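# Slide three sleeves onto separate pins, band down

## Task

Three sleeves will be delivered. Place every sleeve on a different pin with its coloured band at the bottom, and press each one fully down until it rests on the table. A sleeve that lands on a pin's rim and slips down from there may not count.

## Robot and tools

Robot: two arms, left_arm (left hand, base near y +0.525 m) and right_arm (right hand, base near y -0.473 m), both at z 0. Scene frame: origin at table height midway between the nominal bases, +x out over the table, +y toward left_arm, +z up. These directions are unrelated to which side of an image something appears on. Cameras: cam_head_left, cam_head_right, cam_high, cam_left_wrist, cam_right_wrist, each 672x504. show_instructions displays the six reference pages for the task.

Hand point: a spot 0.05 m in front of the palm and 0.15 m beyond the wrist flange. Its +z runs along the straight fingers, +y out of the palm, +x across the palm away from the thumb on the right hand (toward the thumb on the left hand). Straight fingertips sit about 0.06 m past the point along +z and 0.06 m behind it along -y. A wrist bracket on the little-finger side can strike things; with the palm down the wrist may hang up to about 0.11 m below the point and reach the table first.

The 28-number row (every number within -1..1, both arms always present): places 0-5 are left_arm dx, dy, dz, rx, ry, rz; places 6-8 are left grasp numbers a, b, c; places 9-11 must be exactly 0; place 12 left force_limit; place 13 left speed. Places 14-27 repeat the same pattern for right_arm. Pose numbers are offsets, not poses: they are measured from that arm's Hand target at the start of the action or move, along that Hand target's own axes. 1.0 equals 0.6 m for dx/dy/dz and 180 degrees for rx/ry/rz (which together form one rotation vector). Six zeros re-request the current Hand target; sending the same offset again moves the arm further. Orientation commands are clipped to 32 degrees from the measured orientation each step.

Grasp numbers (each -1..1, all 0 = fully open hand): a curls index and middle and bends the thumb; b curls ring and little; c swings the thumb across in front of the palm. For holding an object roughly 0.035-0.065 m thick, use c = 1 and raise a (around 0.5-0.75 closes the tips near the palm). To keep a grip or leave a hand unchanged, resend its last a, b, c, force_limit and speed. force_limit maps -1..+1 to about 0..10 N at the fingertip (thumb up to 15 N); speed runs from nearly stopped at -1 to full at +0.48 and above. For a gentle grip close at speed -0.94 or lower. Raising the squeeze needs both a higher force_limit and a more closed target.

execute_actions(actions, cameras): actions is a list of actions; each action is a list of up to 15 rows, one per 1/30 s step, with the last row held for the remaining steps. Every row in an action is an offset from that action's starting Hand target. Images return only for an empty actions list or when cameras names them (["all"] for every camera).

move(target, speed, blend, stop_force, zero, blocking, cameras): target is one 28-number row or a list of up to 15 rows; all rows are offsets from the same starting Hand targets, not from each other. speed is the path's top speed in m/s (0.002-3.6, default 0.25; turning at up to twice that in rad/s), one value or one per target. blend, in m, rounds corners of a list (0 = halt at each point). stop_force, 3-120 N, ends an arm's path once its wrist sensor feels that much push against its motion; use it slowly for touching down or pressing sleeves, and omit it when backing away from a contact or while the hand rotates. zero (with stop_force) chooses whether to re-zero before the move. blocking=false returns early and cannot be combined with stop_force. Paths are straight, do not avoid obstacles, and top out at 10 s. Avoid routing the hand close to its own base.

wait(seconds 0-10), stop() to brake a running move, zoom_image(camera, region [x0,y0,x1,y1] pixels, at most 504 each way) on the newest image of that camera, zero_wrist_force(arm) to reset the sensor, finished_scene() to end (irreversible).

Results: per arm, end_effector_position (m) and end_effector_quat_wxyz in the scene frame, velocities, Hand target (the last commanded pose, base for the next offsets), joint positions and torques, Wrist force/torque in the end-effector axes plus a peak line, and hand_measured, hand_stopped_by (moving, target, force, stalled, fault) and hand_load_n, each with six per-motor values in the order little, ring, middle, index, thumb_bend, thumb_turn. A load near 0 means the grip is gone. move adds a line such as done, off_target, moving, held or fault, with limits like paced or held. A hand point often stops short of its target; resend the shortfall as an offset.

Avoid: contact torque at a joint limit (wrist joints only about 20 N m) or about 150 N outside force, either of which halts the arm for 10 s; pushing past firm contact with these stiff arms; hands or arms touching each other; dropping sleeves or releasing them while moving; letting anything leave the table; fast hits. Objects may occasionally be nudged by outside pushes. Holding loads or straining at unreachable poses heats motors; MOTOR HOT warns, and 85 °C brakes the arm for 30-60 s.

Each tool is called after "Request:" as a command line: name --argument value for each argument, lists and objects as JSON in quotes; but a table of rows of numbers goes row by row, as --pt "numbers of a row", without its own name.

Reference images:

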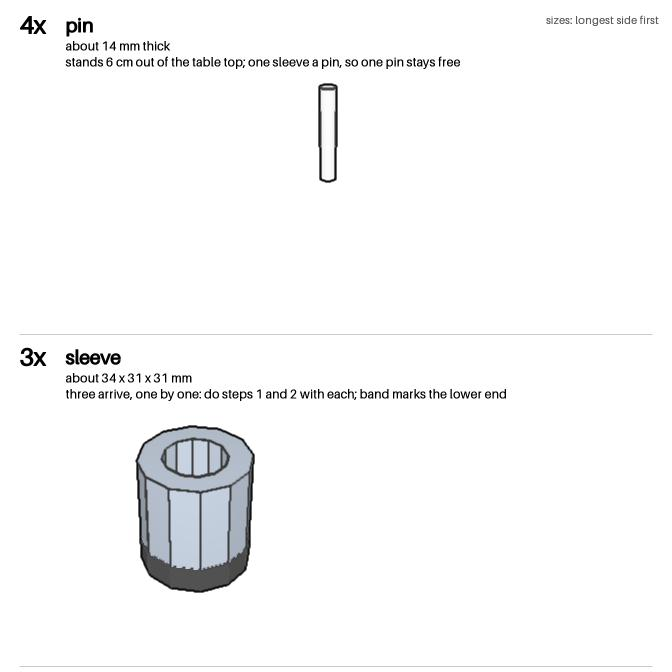

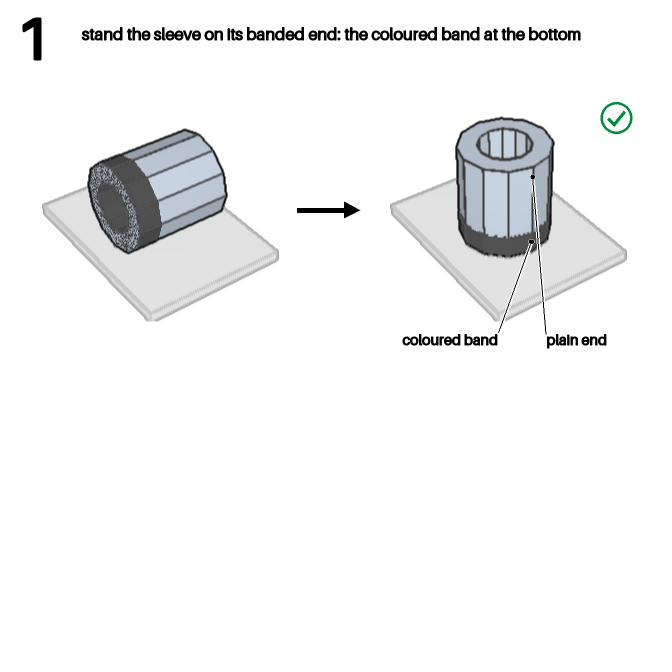

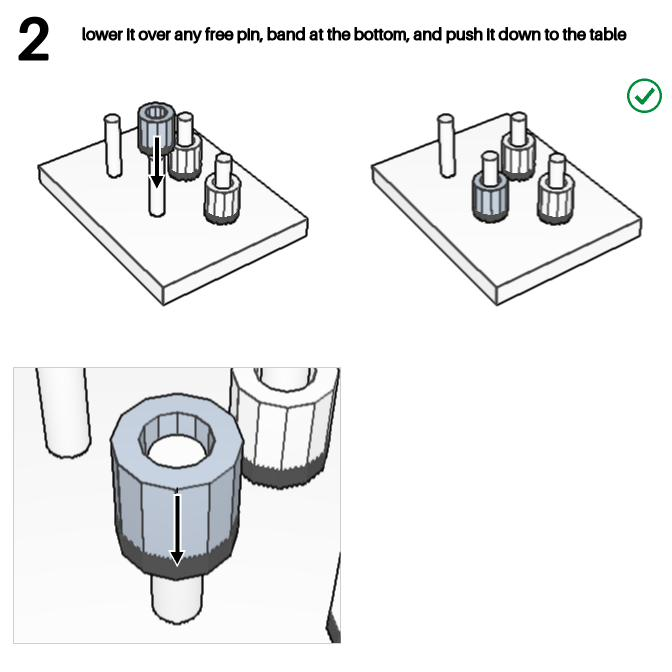

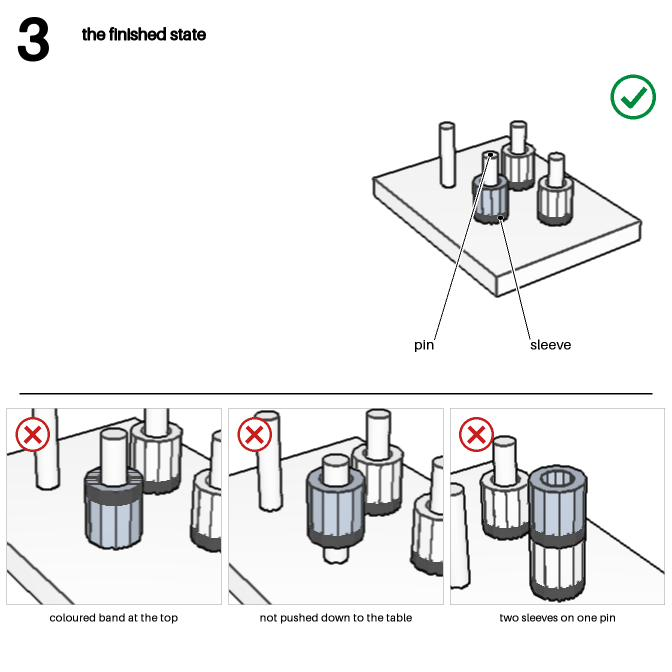

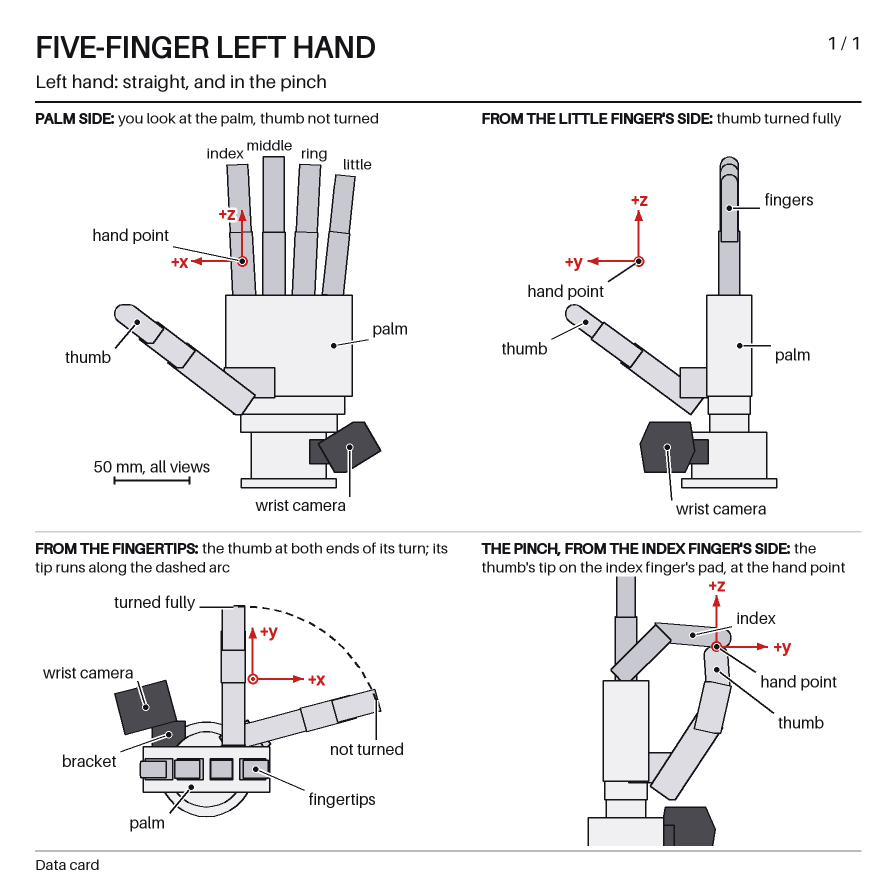

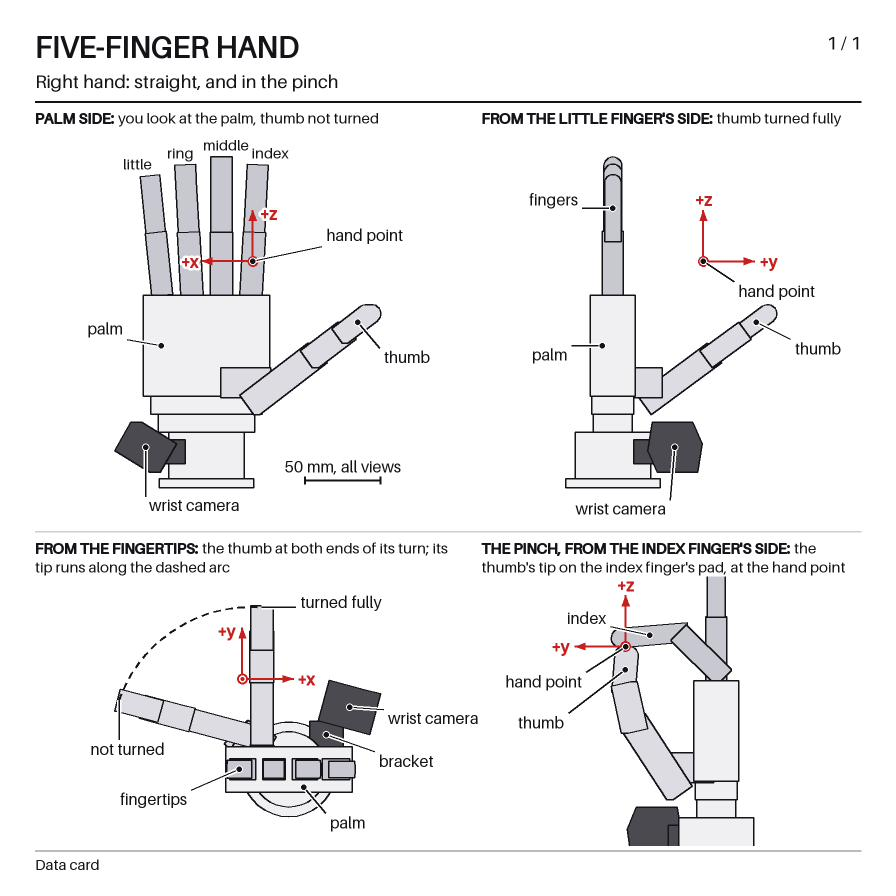

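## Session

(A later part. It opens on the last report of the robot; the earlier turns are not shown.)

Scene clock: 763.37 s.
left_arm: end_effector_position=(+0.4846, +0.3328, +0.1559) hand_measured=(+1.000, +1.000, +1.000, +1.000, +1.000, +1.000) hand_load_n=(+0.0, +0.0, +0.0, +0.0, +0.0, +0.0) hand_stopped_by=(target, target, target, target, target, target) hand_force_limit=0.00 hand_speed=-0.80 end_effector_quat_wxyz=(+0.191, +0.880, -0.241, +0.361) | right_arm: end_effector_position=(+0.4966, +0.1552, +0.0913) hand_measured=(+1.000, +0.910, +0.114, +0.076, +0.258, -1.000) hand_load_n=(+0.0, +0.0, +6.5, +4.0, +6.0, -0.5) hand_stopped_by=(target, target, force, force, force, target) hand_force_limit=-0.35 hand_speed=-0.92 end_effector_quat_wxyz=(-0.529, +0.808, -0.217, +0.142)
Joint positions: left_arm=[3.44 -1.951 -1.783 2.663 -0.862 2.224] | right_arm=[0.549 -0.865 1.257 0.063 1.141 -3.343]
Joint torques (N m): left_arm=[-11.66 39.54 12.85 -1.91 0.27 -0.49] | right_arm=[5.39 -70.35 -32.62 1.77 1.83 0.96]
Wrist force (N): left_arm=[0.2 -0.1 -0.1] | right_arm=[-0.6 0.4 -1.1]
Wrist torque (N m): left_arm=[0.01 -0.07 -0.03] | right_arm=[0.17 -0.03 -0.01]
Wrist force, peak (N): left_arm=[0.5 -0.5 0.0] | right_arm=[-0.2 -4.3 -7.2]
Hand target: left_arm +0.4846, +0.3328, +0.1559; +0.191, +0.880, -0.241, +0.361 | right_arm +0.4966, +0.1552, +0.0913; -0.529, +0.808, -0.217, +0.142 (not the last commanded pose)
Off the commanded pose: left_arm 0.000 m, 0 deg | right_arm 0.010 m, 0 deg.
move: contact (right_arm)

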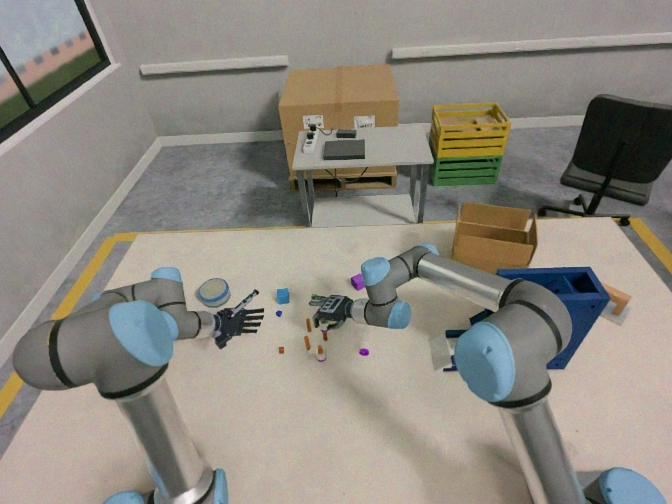

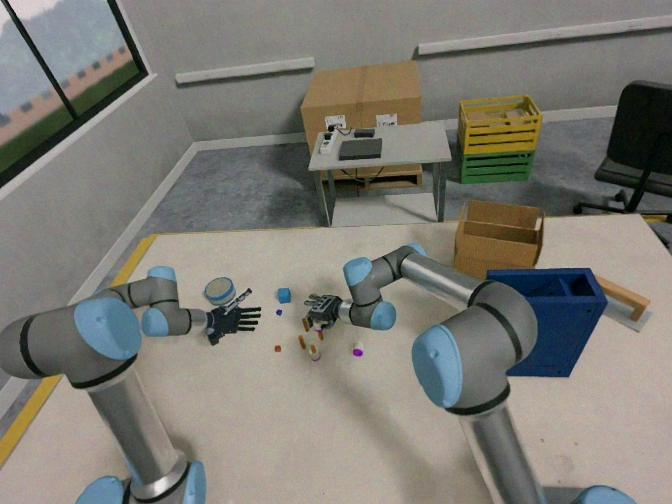

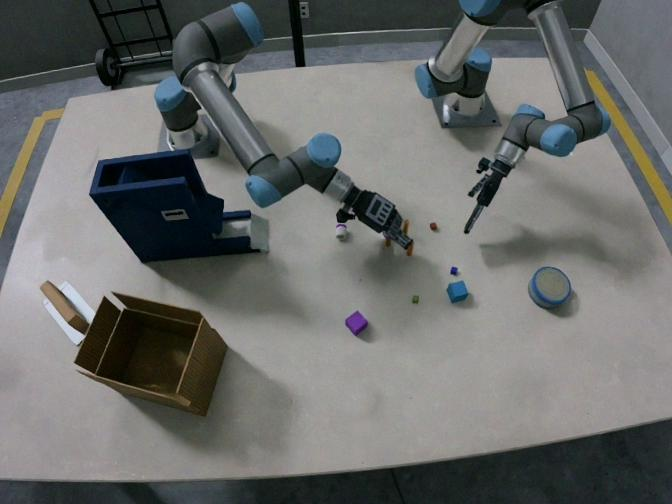

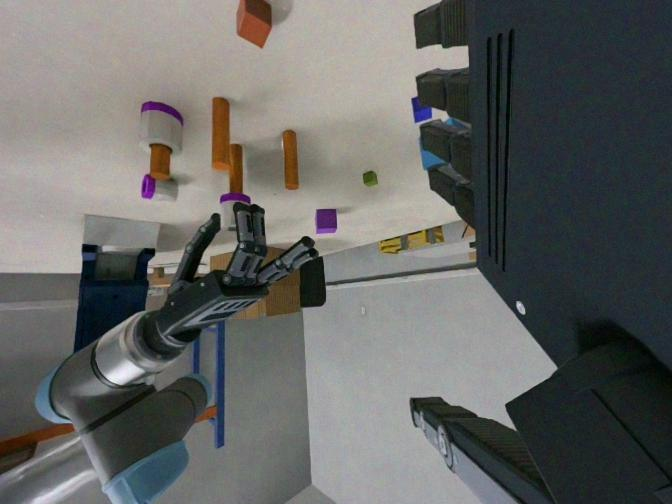

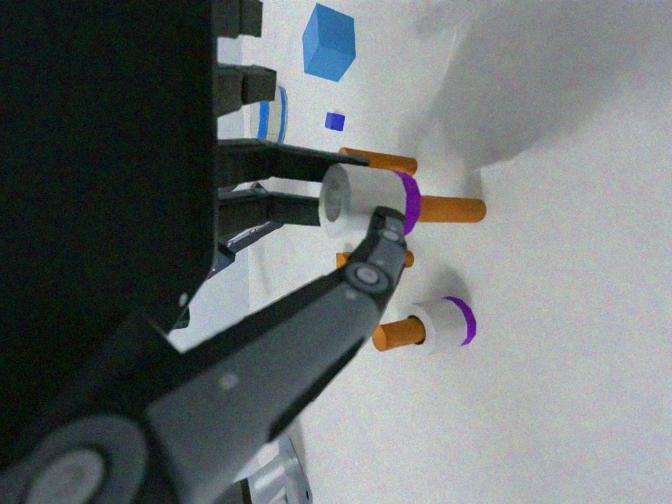

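Request:
move --pt "0 0 0 0 0 0 0 0 0 0 0 0 0 -0.8 0.001 -0.0015 0.0012 0 0 0 0.6 0 1 0 0 0 -0.35 -0.92" --pt "0 0 0 0 0 0 0 0 0 0 0 0 0 -0.8 0.001 0.0145 0.0082 0 0 0 0.6 0 1 0 0 0 -0.35 -0.92" --speed 0.01 --stop_force 3 --cameras '["cam_head_left","cam_head_right","cam_high","cam_left_wrist","cam_right_wrist"]'

Request:
zoom_image --camera "cam_left_wrist" --region '[205, 165, 265, 255]'

Request:
zoom_image --camera "cam_right_wrist" --region '[310, 150, 510, 270]'

Request:
zoom_image --camera "cam_head_left" --region '[314, 315, 336, 342]'

Request:
zoom_image --camera "cam_head_right" --region '[308, 315, 330, 342]'

Request:
zoom_image --camera "cam_high" --region '[376, 220, 400, 250]'

Scene clock: 779.60 s.
left_arm: end_effector_position=(+0.4846, +0.3328, +0.1559) hand_measured=(+1.000, +1.000, +1.000, +1.000, +1.000, +1.000) hand_load_n=(+0.0, +0.0, +0.0, -0.5, +0.0, +0.0) hand_stopped_by=(target, target, target, target, target, target) hand_force_limit=0.00 hand_speed=-0.80 end_effector_quat_wxyz=(+0.191, +0.880, -0.241, +0.361) | right_arm: end_effector_position=(+0.4977, +0.1559, +0.0908) hand_measured=(+1.000, +0.910, +0.114, +0.076, +0.258, -1.000) hand_load_n=(+0.0, +0.0, +6.0, +3.5, +6.0, -0.5) hand_stopped_by=(target, target, force, force, force, target) hand_force_limit=-0.35 hand_speed=-0.92 end_effector_quat_wxyz=(-0.529, +0.808, -0.217, +0.142)
Joint positions: left_arm=[3.44 -1.951 -1.783 2.663 -0.862 2.224] | right_arm=[0.549 -0.861 1.252 0.064 1.141 -3.343]
Joint torques (N m): left_arm=[-11.21 40.03 12.93 -1.91 0.44 -0.54] | right_arm=[4.95 -70.59 -33.21 0.25 -0.75 -0.53]
Wrist force (N): left_arm=[0.2 -0.2 0.1] | right_arm=[-0.4 0.1 -1.0]
Wrist torque (N m): left_arm=[-0.02 -0.07 -0.03] | right_arm=[0.13 -0.05 -0.01]
Wrist force, peak (N): left_arm=[0.4 -0.5 -0.1] | right_arm=[0.5 -3.4 -4.0]
Hand target: left_arm +0.4846, +0.3328, +0.1559; +0.191, +0.880, -0.241, +0.361 | right_arm +0.4977, +0.1559, +0.0908; -0.529, +0.808, -0.217, +0.142 (not the last commanded pose)
Off the commanded pose: left_arm 0.000 m, 0 deg | right_arm 0.009 m, 0 deg.
move: contact (right_arm); path passed 1 of 2 targets

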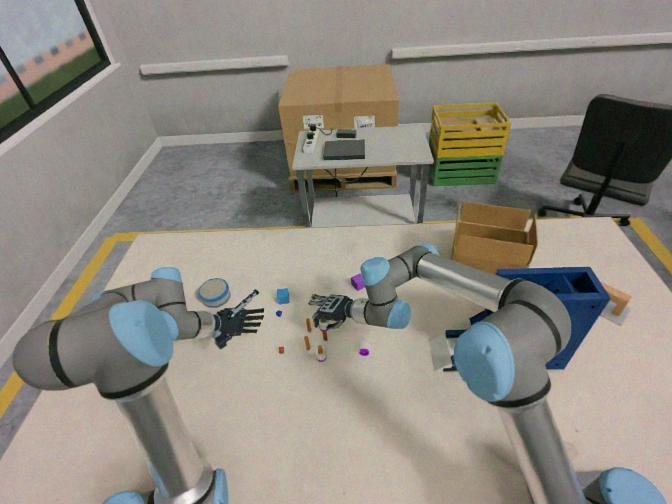

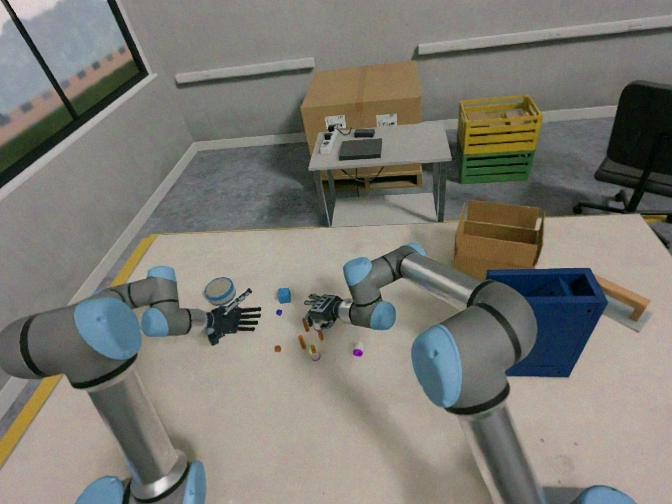

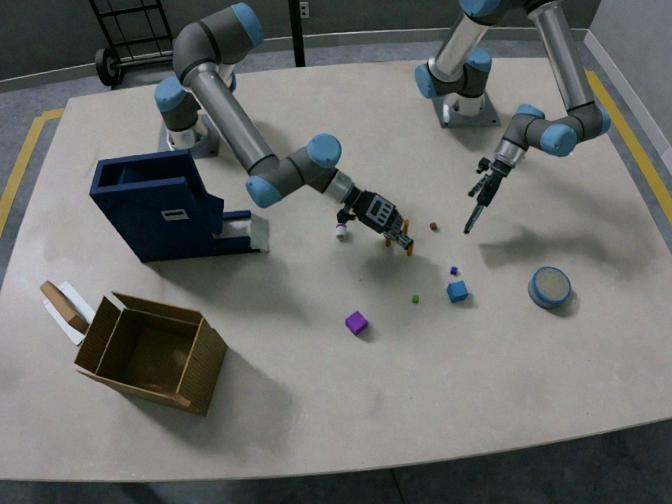

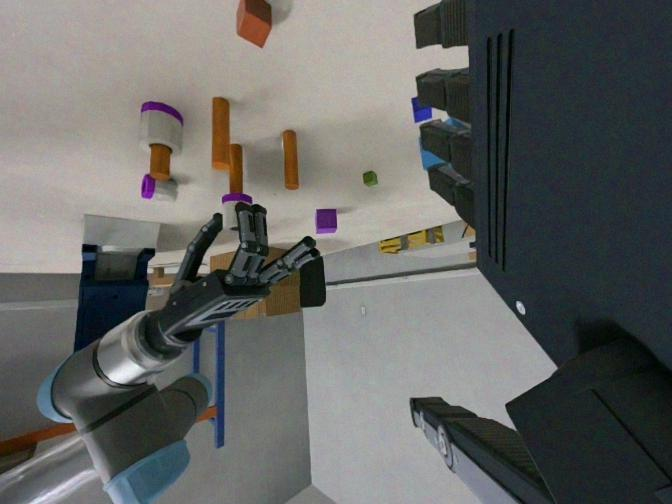

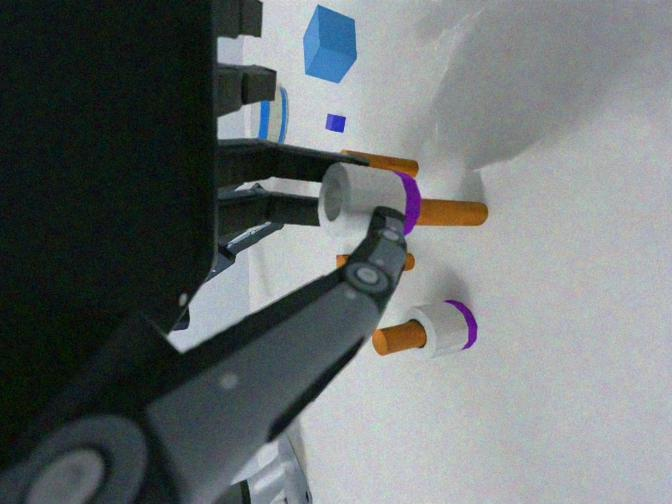

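Scaled by 5.600 from the camera's 672x504 image, which has a finer 960x720 frame.

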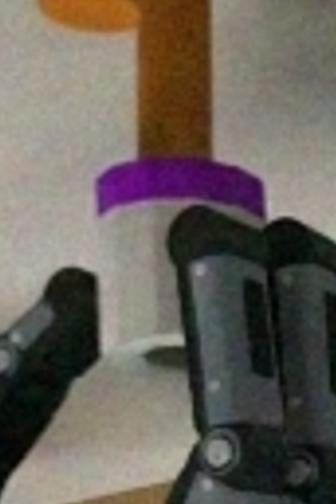

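Scaled by 2.520 from the camera's 672x504 image, which has a finer 960x720 frame.

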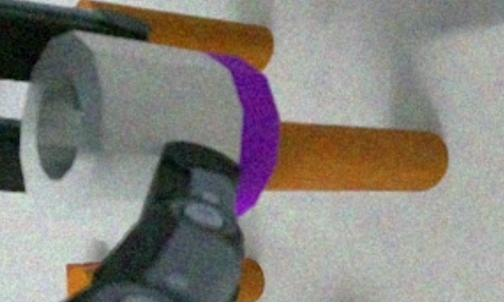

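Scaled by 18.667 from the camera's 672x504 image, which has a finer 960x720 frame.

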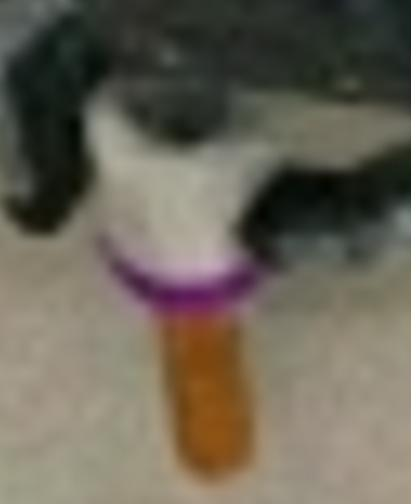

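Scaled by 18.667 from the camera's 672x504 image, which has a finer 960x720 frame.

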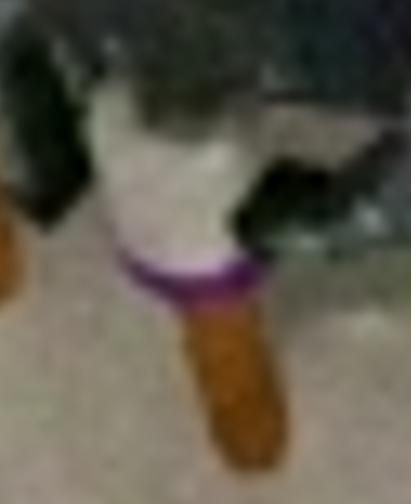

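Scaled by 16.800 from the camera's 672x504 image, which has a finer 960x720 frame.

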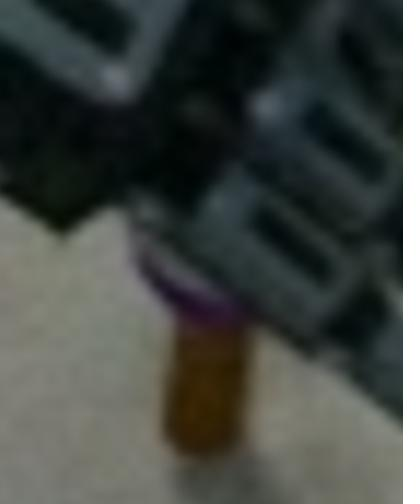

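Request:
move --pt "0 0 0 0 0 0 0 0 0 0 0 0 0 -0.8 -0.0007 0 -0.002 0 0 0 0.6 0 1 0 0 0 -0.35 -0.92" --pt "0 0 0 0 0 0 0 0 0 0 0 0 0 -0.8 -0.0007 0.016 0.005 0 0 0 0.6 0 1 0 0 0 -0.35 -0.92" --speed 0.01 --stop_force 3 --cameras '["cam_head_left","cam_head_right","cam_high","cam_left_wrist","cam_right_wrist"]'

Request:
zoom_image --camera "cam_left_wrist" --region '[205, 165, 265, 255]'

Request:
zoom_image --camera "cam_right_wrist" --region '[310, 150, 510, 270]'

Request:
zoom_image --camera "cam_head_left" --region '[314, 315, 336, 342]'

Request:
zoom_image --camera "cam_high" --region '[376, 220, 400, 250]'

Scene clock: 788.50 s.
left_arm: end_effector_position=(+0.4846, +0.3328, +0.1559) hand_measured=(+1.000, +1.000, +1.000, +1.000, +1.000, +1.000) hand_load_n=(-0.5, +0.0, +0.0, +0.0, +0.0, +0.0) hand_stopped_by=(target, target, target, target, target, target) hand_force_limit=0.00 hand_speed=-0.80 end_effector_quat_wxyz=(+0.191, +0.880, -0.241, +0.361) | right_arm: end_effector_position=(+0.4967, +0.1552, +0.0908) hand_measured=(+1.000, +0.910, +0.114, +0.076, +0.258, -1.000) hand_load_n=(+0.0, +0.0, +6.5, +3.5, +6.0, +0.0) hand_stopped_by=(target, target, force, force, force, target) hand_force_limit=-0.35 hand_speed=-0.92 end_effector_quat_wxyz=(-0.529, +0.808, -0.217, +0.142)
Joint positions: left_arm=[3.44 -1.951 -1.783 2.663 -0.862 2.224] | right_arm=[0.549 -0.864 1.257 0.062 1.141 -3.343]
Joint torques (N m): left_arm=[-11.15 40.08 13.34 -1.98 0.5 -0.54] | right_arm=[5.38 -70.81 -32.58 1.62 1.88 1.11]
Wrist force (N): left_arm=[0.1 -0.3 0.0] | right_arm=[-0.7 0.4 -1.1]
Wrist torque (N m): left_arm=[-0.02 -0.05 -0.03] | right_arm=[0.17 0.00 -0.02]
Wrist force, peak (N): left_arm=[0.4 -0.6 0.1] | right_arm=[-0.3 -4.9 -6.3]
Hand target: left_arm +0.4846, +0.3328, +0.1559; +0.191, +0.880, -0.241, +0.361 | right_arm +0.4967, +0.1552, +0.0908; -0.529, +0.808, -0.217, +0.142 (not the last commanded pose)
Off the commanded pose: left_arm 0.000 m, 0 deg | right_arm 0.010 m, 0 deg.
move: contact (right_arm); path passed 1 of 2 targets

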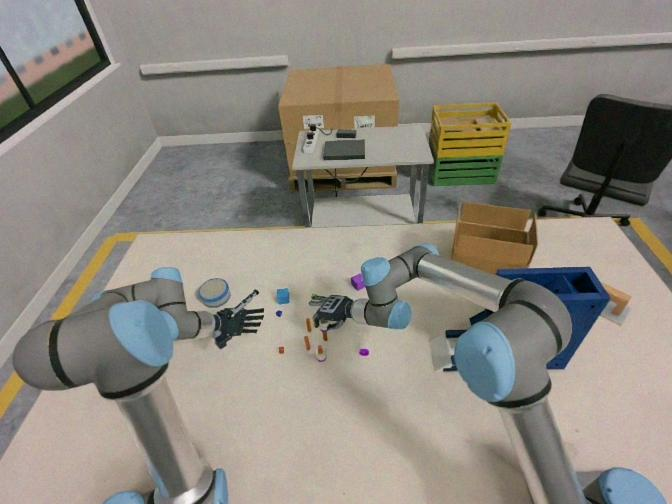

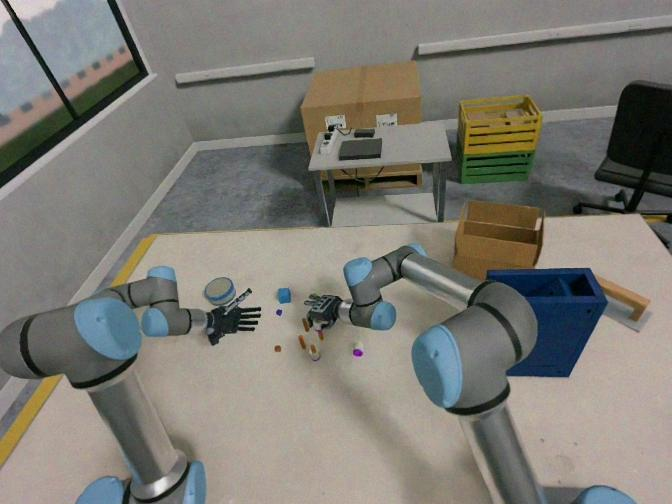

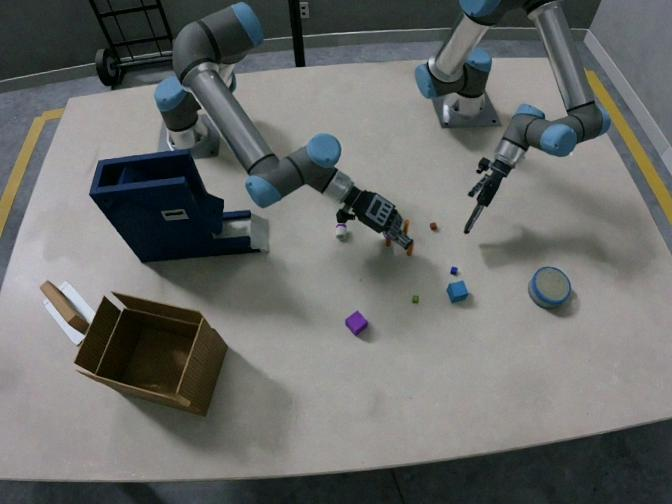

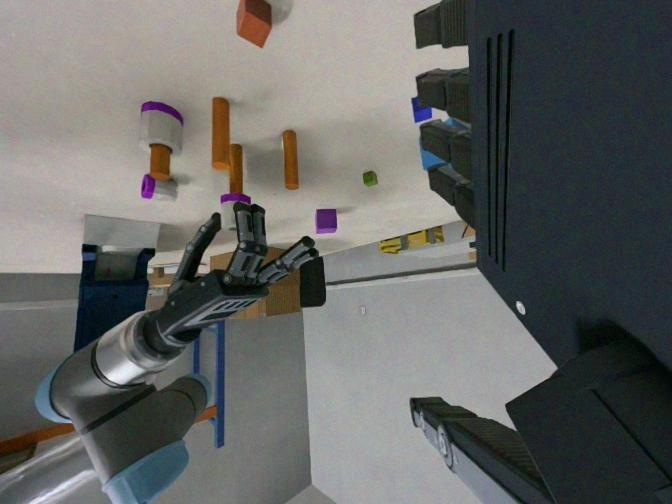

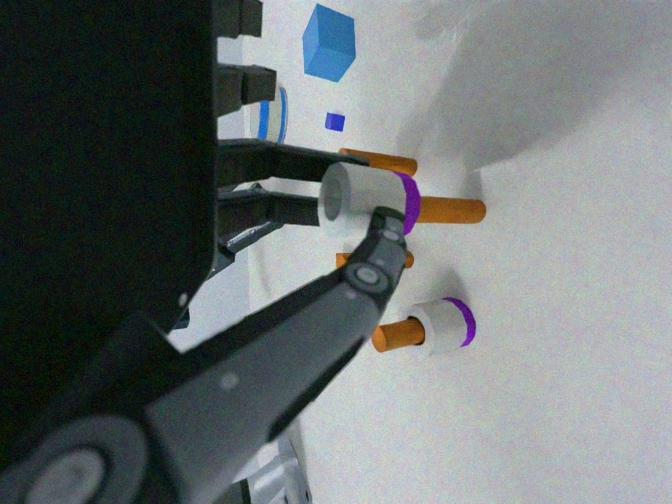

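Scaled by 5.600 from the camera's 672x504 image, which has a finer 960x720 frame.

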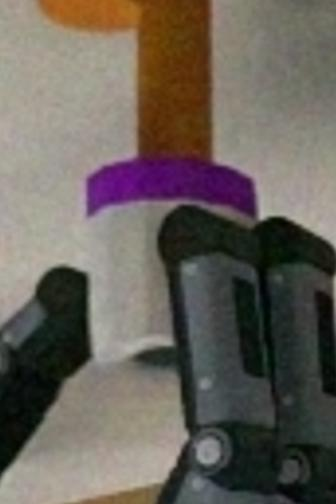

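Scaled by 2.520 from the camera's 672x504 image, which has a finer 960x720 frame.

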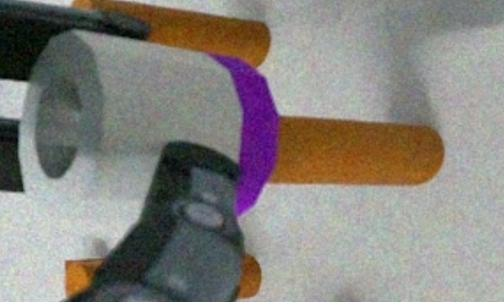

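Scaled by 18.667 from the camera's 672x504 image, which has a finer 960x720 frame.

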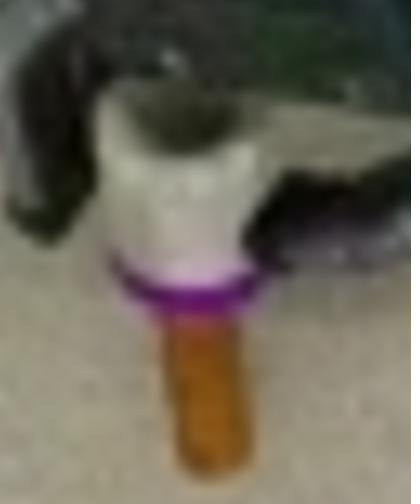

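Scaled by 16.800 from the camera's 672x504 image, which has a finer 960x720 frame.

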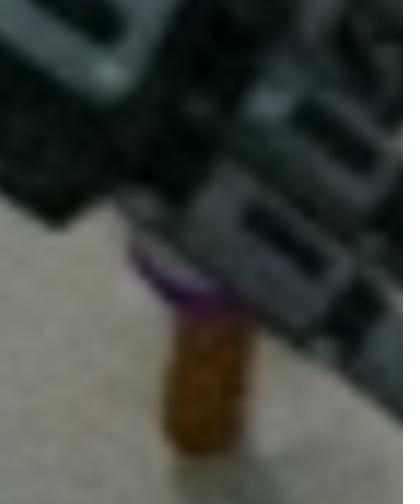

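Request:
move --pt "0 0 0 0 0 0 0 0 0 0 0 0 0 -0.8 0.0016 -0.0009 0 0 0 0 0.6 0 1 0 0 0 -0.35 -0.92" --pt "0 0 0 0 0 0 0 0 0 0 0 0 0 -0.8 0.0016 0.0151 0.007 0 0 0 0.6 0 1 0 0 0 -0.35 -0.92" --speed 0.01 --stop_force 3 --cameras '["cam_head_left","cam_high","cam_left_wrist","cam_right_wrist"]'

Request:
zoom_image --camera "cam_left_wrist" --region '[205, 165, 265, 255]'

Request:
zoom_image --camera "cam_head_left" --region '[314, 315, 336, 342]'

Request:
zoom_image --camera "cam_high" --region '[376, 220, 400, 250]'

Scene clock: 804.70 s.
left_arm: end_effector_position=(+0.4846, +0.3328, +0.1559) hand_measured=(+1.000, +1.000, +1.000, +1.000, +1.000, +1.000) hand_load_n=(+0.0, +0.0, +0.0, +0.0, +0.0, +0.0) hand_stopped_by=(target, target, target, target, target, target) hand_force_limit=0.00 hand_speed=-0.80 end_effector_quat_wxyz=(+0.191, +0.880, -0.241, +0.361) | right_arm: end_effector_position=(+0.4978, +0.1549, +0.0905) hand_measured=(+1.000, +0.910, +0.114, +0.076, +0.258, -1.000) hand_load_n=(+0.0, +0.0, +6.5, +3.0, +6.0, +0.0) hand_stopped_by=(target, target, force, force, force, target) hand_force_limit=-0.35 hand_speed=-0.92 end_effector_quat_wxyz=(-0.529, +0.808, -0.217, +0.142)
Joint positions: left_arm=[3.44 -1.951 -1.783 2.663 -0.862 2.224] | right_arm=[0.548 -0.863 1.256 0.062 1.14 -3.344]
Joint torques (N m): left_arm=[-11.09 40.16 13.43 -2.07 0.77 -0.66] | right_arm=[-4.93 -69.95 -32.7 0.26 -1.29 -0.6]
Wrist force (N): left_arm=[0.3 -0.3 -0.1] | right_arm=[-0.7 0.2 -1.0]
Wrist torque (N m): left_arm=[-0.01 -0.08 -0.02] | right_arm=[0.15 0.00 -0.03]
Wrist force, peak (N): left_arm=[0.4 -0.5 0.0] | right_arm=[0.6 -3.9 -5.2]
Hand target: left_arm +0.4846, +0.3328, +0.1559; +0.191, +0.880, -0.241, +0.361 | right_arm +0.4978, +0.1550, +0.0905; -0.529, +0.808, -0.217, +0.142 (not the last commanded pose)
Off the commanded pose: left_arm 0.000 m, 0 deg | right_arm 0.010 m, 0 deg.
move: contact (right_arm); path passed 1 of 2 targets
Images, in order (width x height): cam_head_left 672x504, cam_high 672x504, cam_left_wrist 672x504, cam_right_wrist 672x504.

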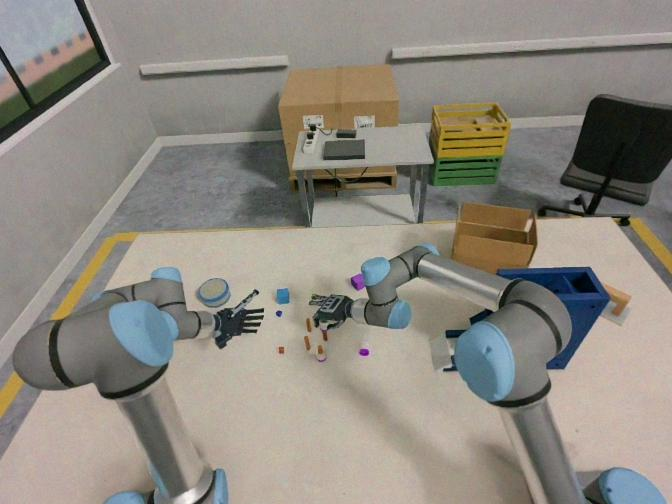

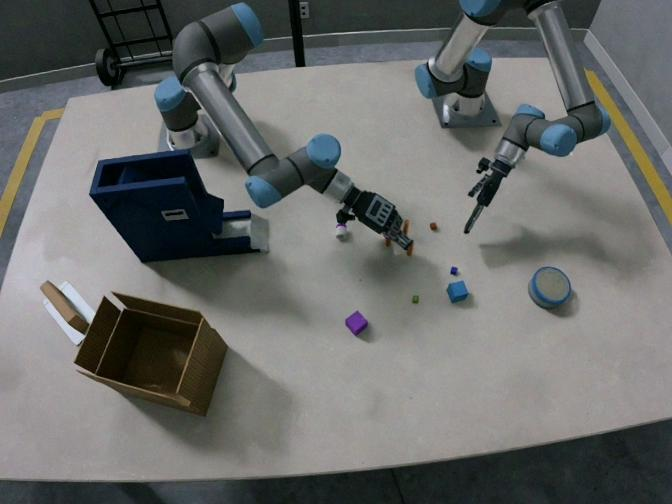

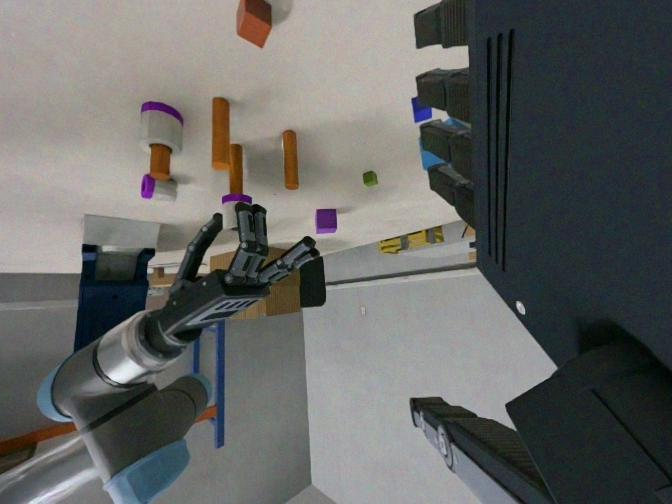

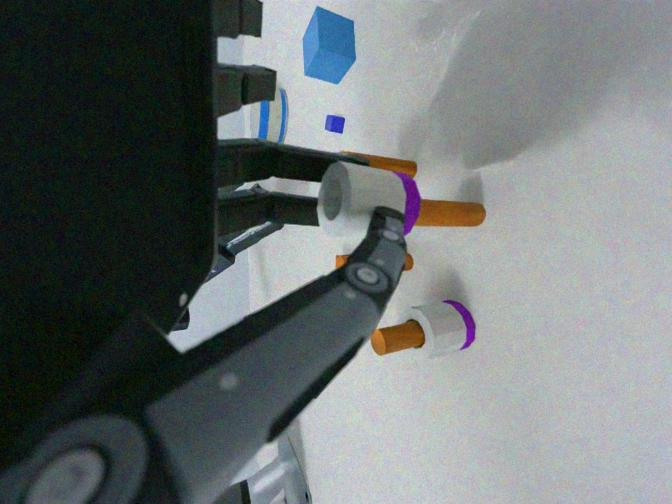

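Scaled by 5.600 from the camera's 672x504 image, which has a finer 960x720 frame.

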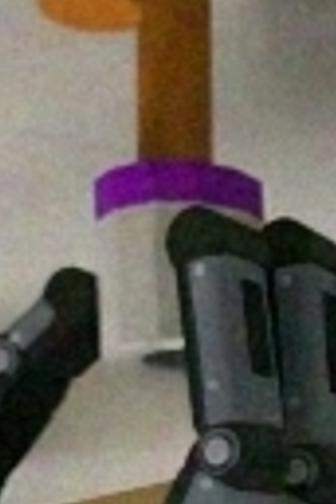

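Scaled by 18.667 from the camera's 672x504 image, which has a finer 960x720 frame.

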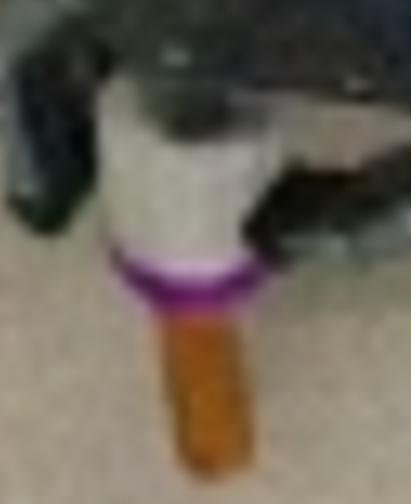

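Scaled by 16.800 from the camera's 672x504 image, which has a finer 960x720 frame.

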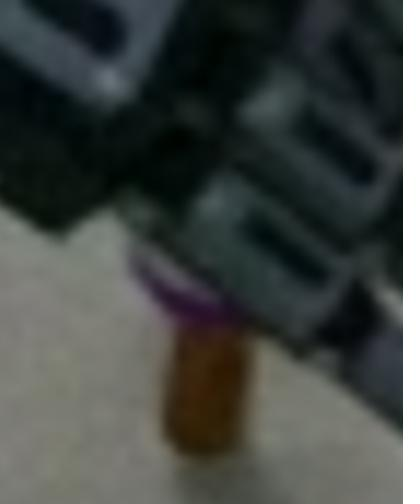

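Request:
move --pt "0 0 0 0 0 0 0 0 0 0 0 0 0 -0.8 0.0017 -0.0002 -0.0017 0 0 0 0.6 0 1 0 0 0 -0.35 -0.92" --pt "0 0 0 0 0 0 0 0 0 0 0 0 0 -0.8 0.0017 0.0158 0.0053 0 0 0 0.6 0 1 0 0 0 -0.35 -0.92" --speed 0.01 --stop_force 3 --cameras '["cam_head_left","cam_head_right","cam_high","cam_left_wrist","cam_right_wrist"]'

Request:
zoom_image --camera "cam_left_wrist" --region '[205, 165, 265, 255]'

Request:
zoom_image --camera "cam_head_left" --region '[314, 315, 336, 342]'

Request:
zoom_image --camera "cam_high" --region '[376, 220, 400, 250]'

Scene clock: 825.93 s.
left_arm: end_effector_position=(+0.4846, +0.3328, +0.1559) hand_measured=(+1.000, +1.000, +1.000, +1.000, +1.000, +1.000) hand_load_n=(-0.5, +0.0, +0.0, +0.0, +0.0, +0.0) hand_stopped_by=(target, target, target, target, target, target) hand_force_limit=0.00 hand_speed=-0.80 end_effector_quat_wxyz=(+0.191, +0.880, -0.241, +0.361) | right_arm: end_effector_position=(+0.4983, +0.1536, +0.0903) hand_measured=(+1.000, +0.910, +0.114, +0.076, +0.258, -1.000) hand_load_n=(+0.0, +0.0, +6.5, +3.0, +6.0, +0.0) hand_stopped_by=(target, target, force, force, force, target) hand_force_limit=-0.35 hand_speed=-0.92 end_effector_quat_wxyz=(-0.529, +0.808, -0.217, +0.142)
Joint positions: left_arm=[3.44 -1.951 -1.783 2.663 -0.862 2.224] | right_arm=[0.545 -0.864 1.259 0.061 1.138 -3.345]
Joint torques (N m): left_arm=[-10.79 39.84 13.61 -2.29 0.99 -0.72] | right_arm=[-3.55 -70.21 -32.54 0.3 -2.29 -1.42]
Wrist force (N): left_arm=[0.2 -0.2 0.0] | right_arm=[-0.7 0.2 -0.9]
Wrist torque (N m): left_arm=[-0.01 -0.06 -0.03] | right_arm=[0.14 -0.02 -0.02]
Wrist force, peak (N): left_arm=[0.5 -0.4 0.0] | right_arm=[0.2 -4.5 -5.7]
Hand target: left_arm +0.4846, +0.3328, +0.1559; +0.191, +0.880, -0.241, +0.361 | right_arm +0.4983, +0.1536, +0.0903; -0.529, +0.808, -0.217, +0.142 (not the last commanded pose)
Off the commanded pose: left_arm 0.000 m, 0 deg | right_arm 0.010 m, 0 deg.
move: contact (right_arm); path passed 1 of 2 targets

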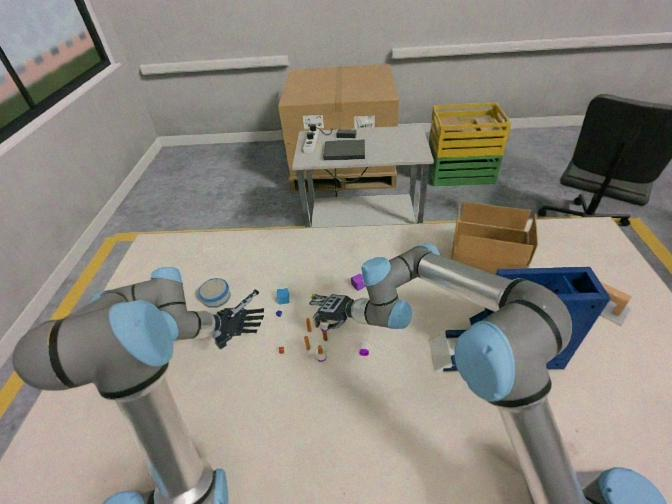

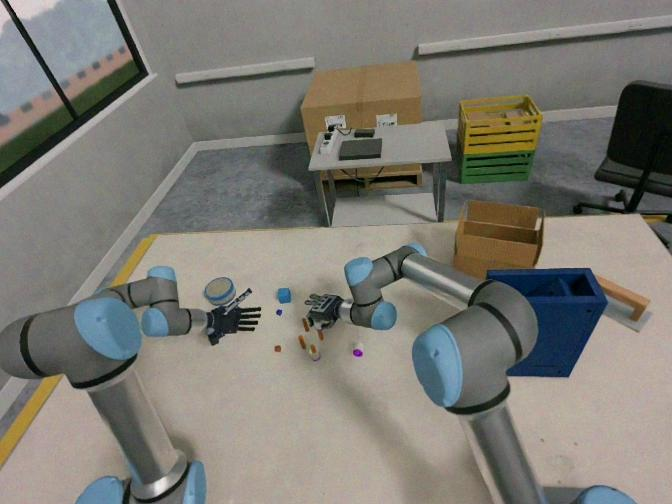

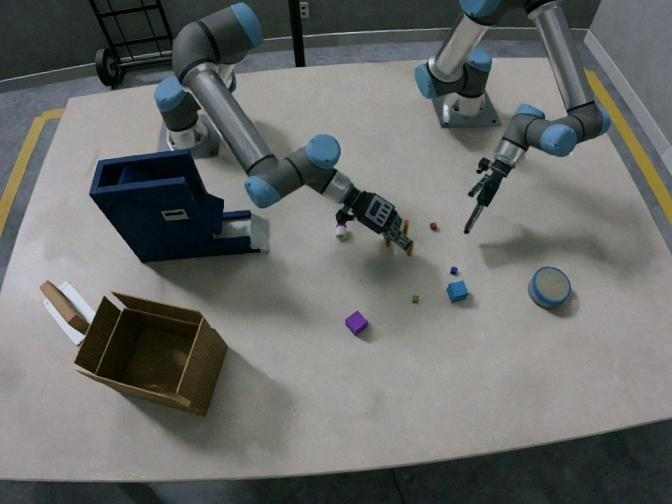

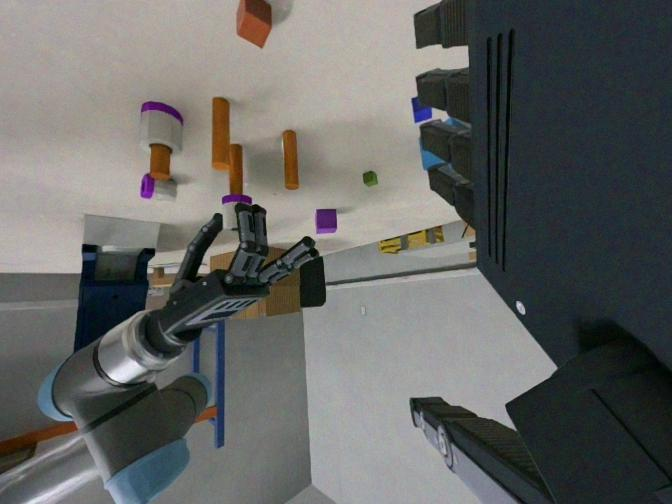

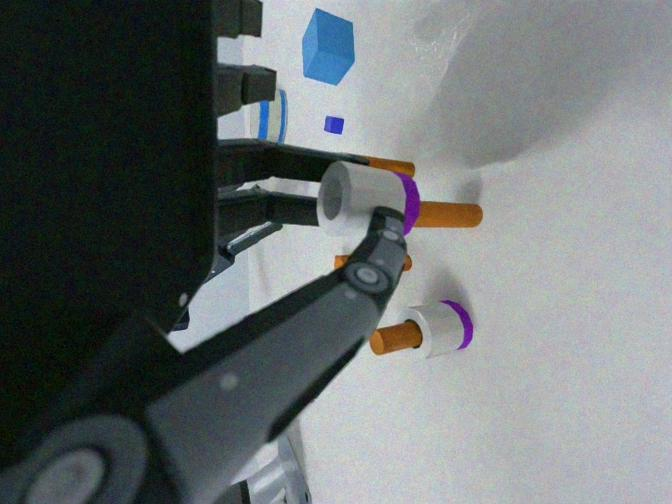

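Scaled by 5.600 from the camera's 672x504 image, which has a finer 960x720 frame.

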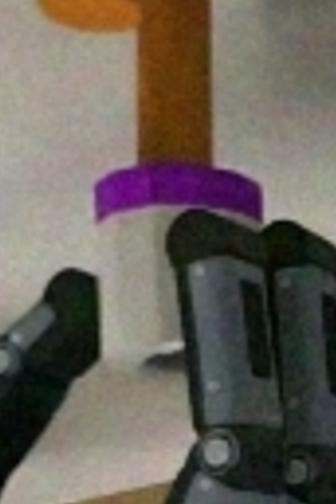

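Scaled by 18.667 from the camera's 672x504 image, which has a finer 960x720 frame.

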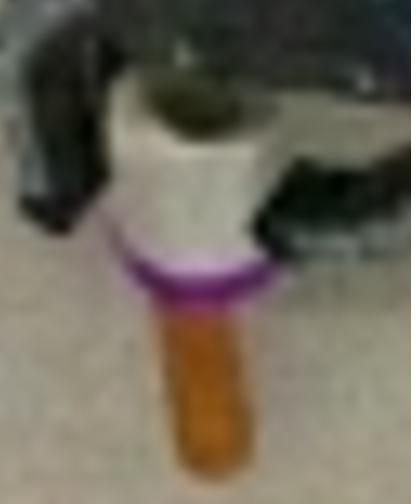

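Scaled by 16.800 from the camera's 672x504 image, which has a finer 960x720 frame.

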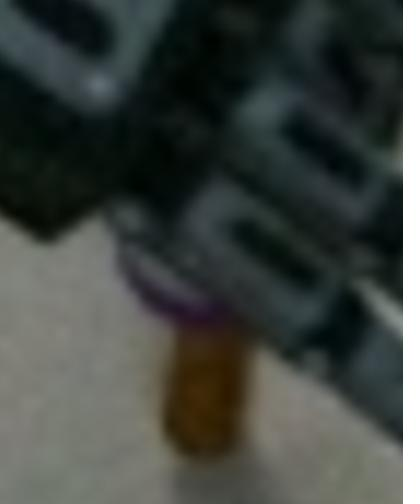

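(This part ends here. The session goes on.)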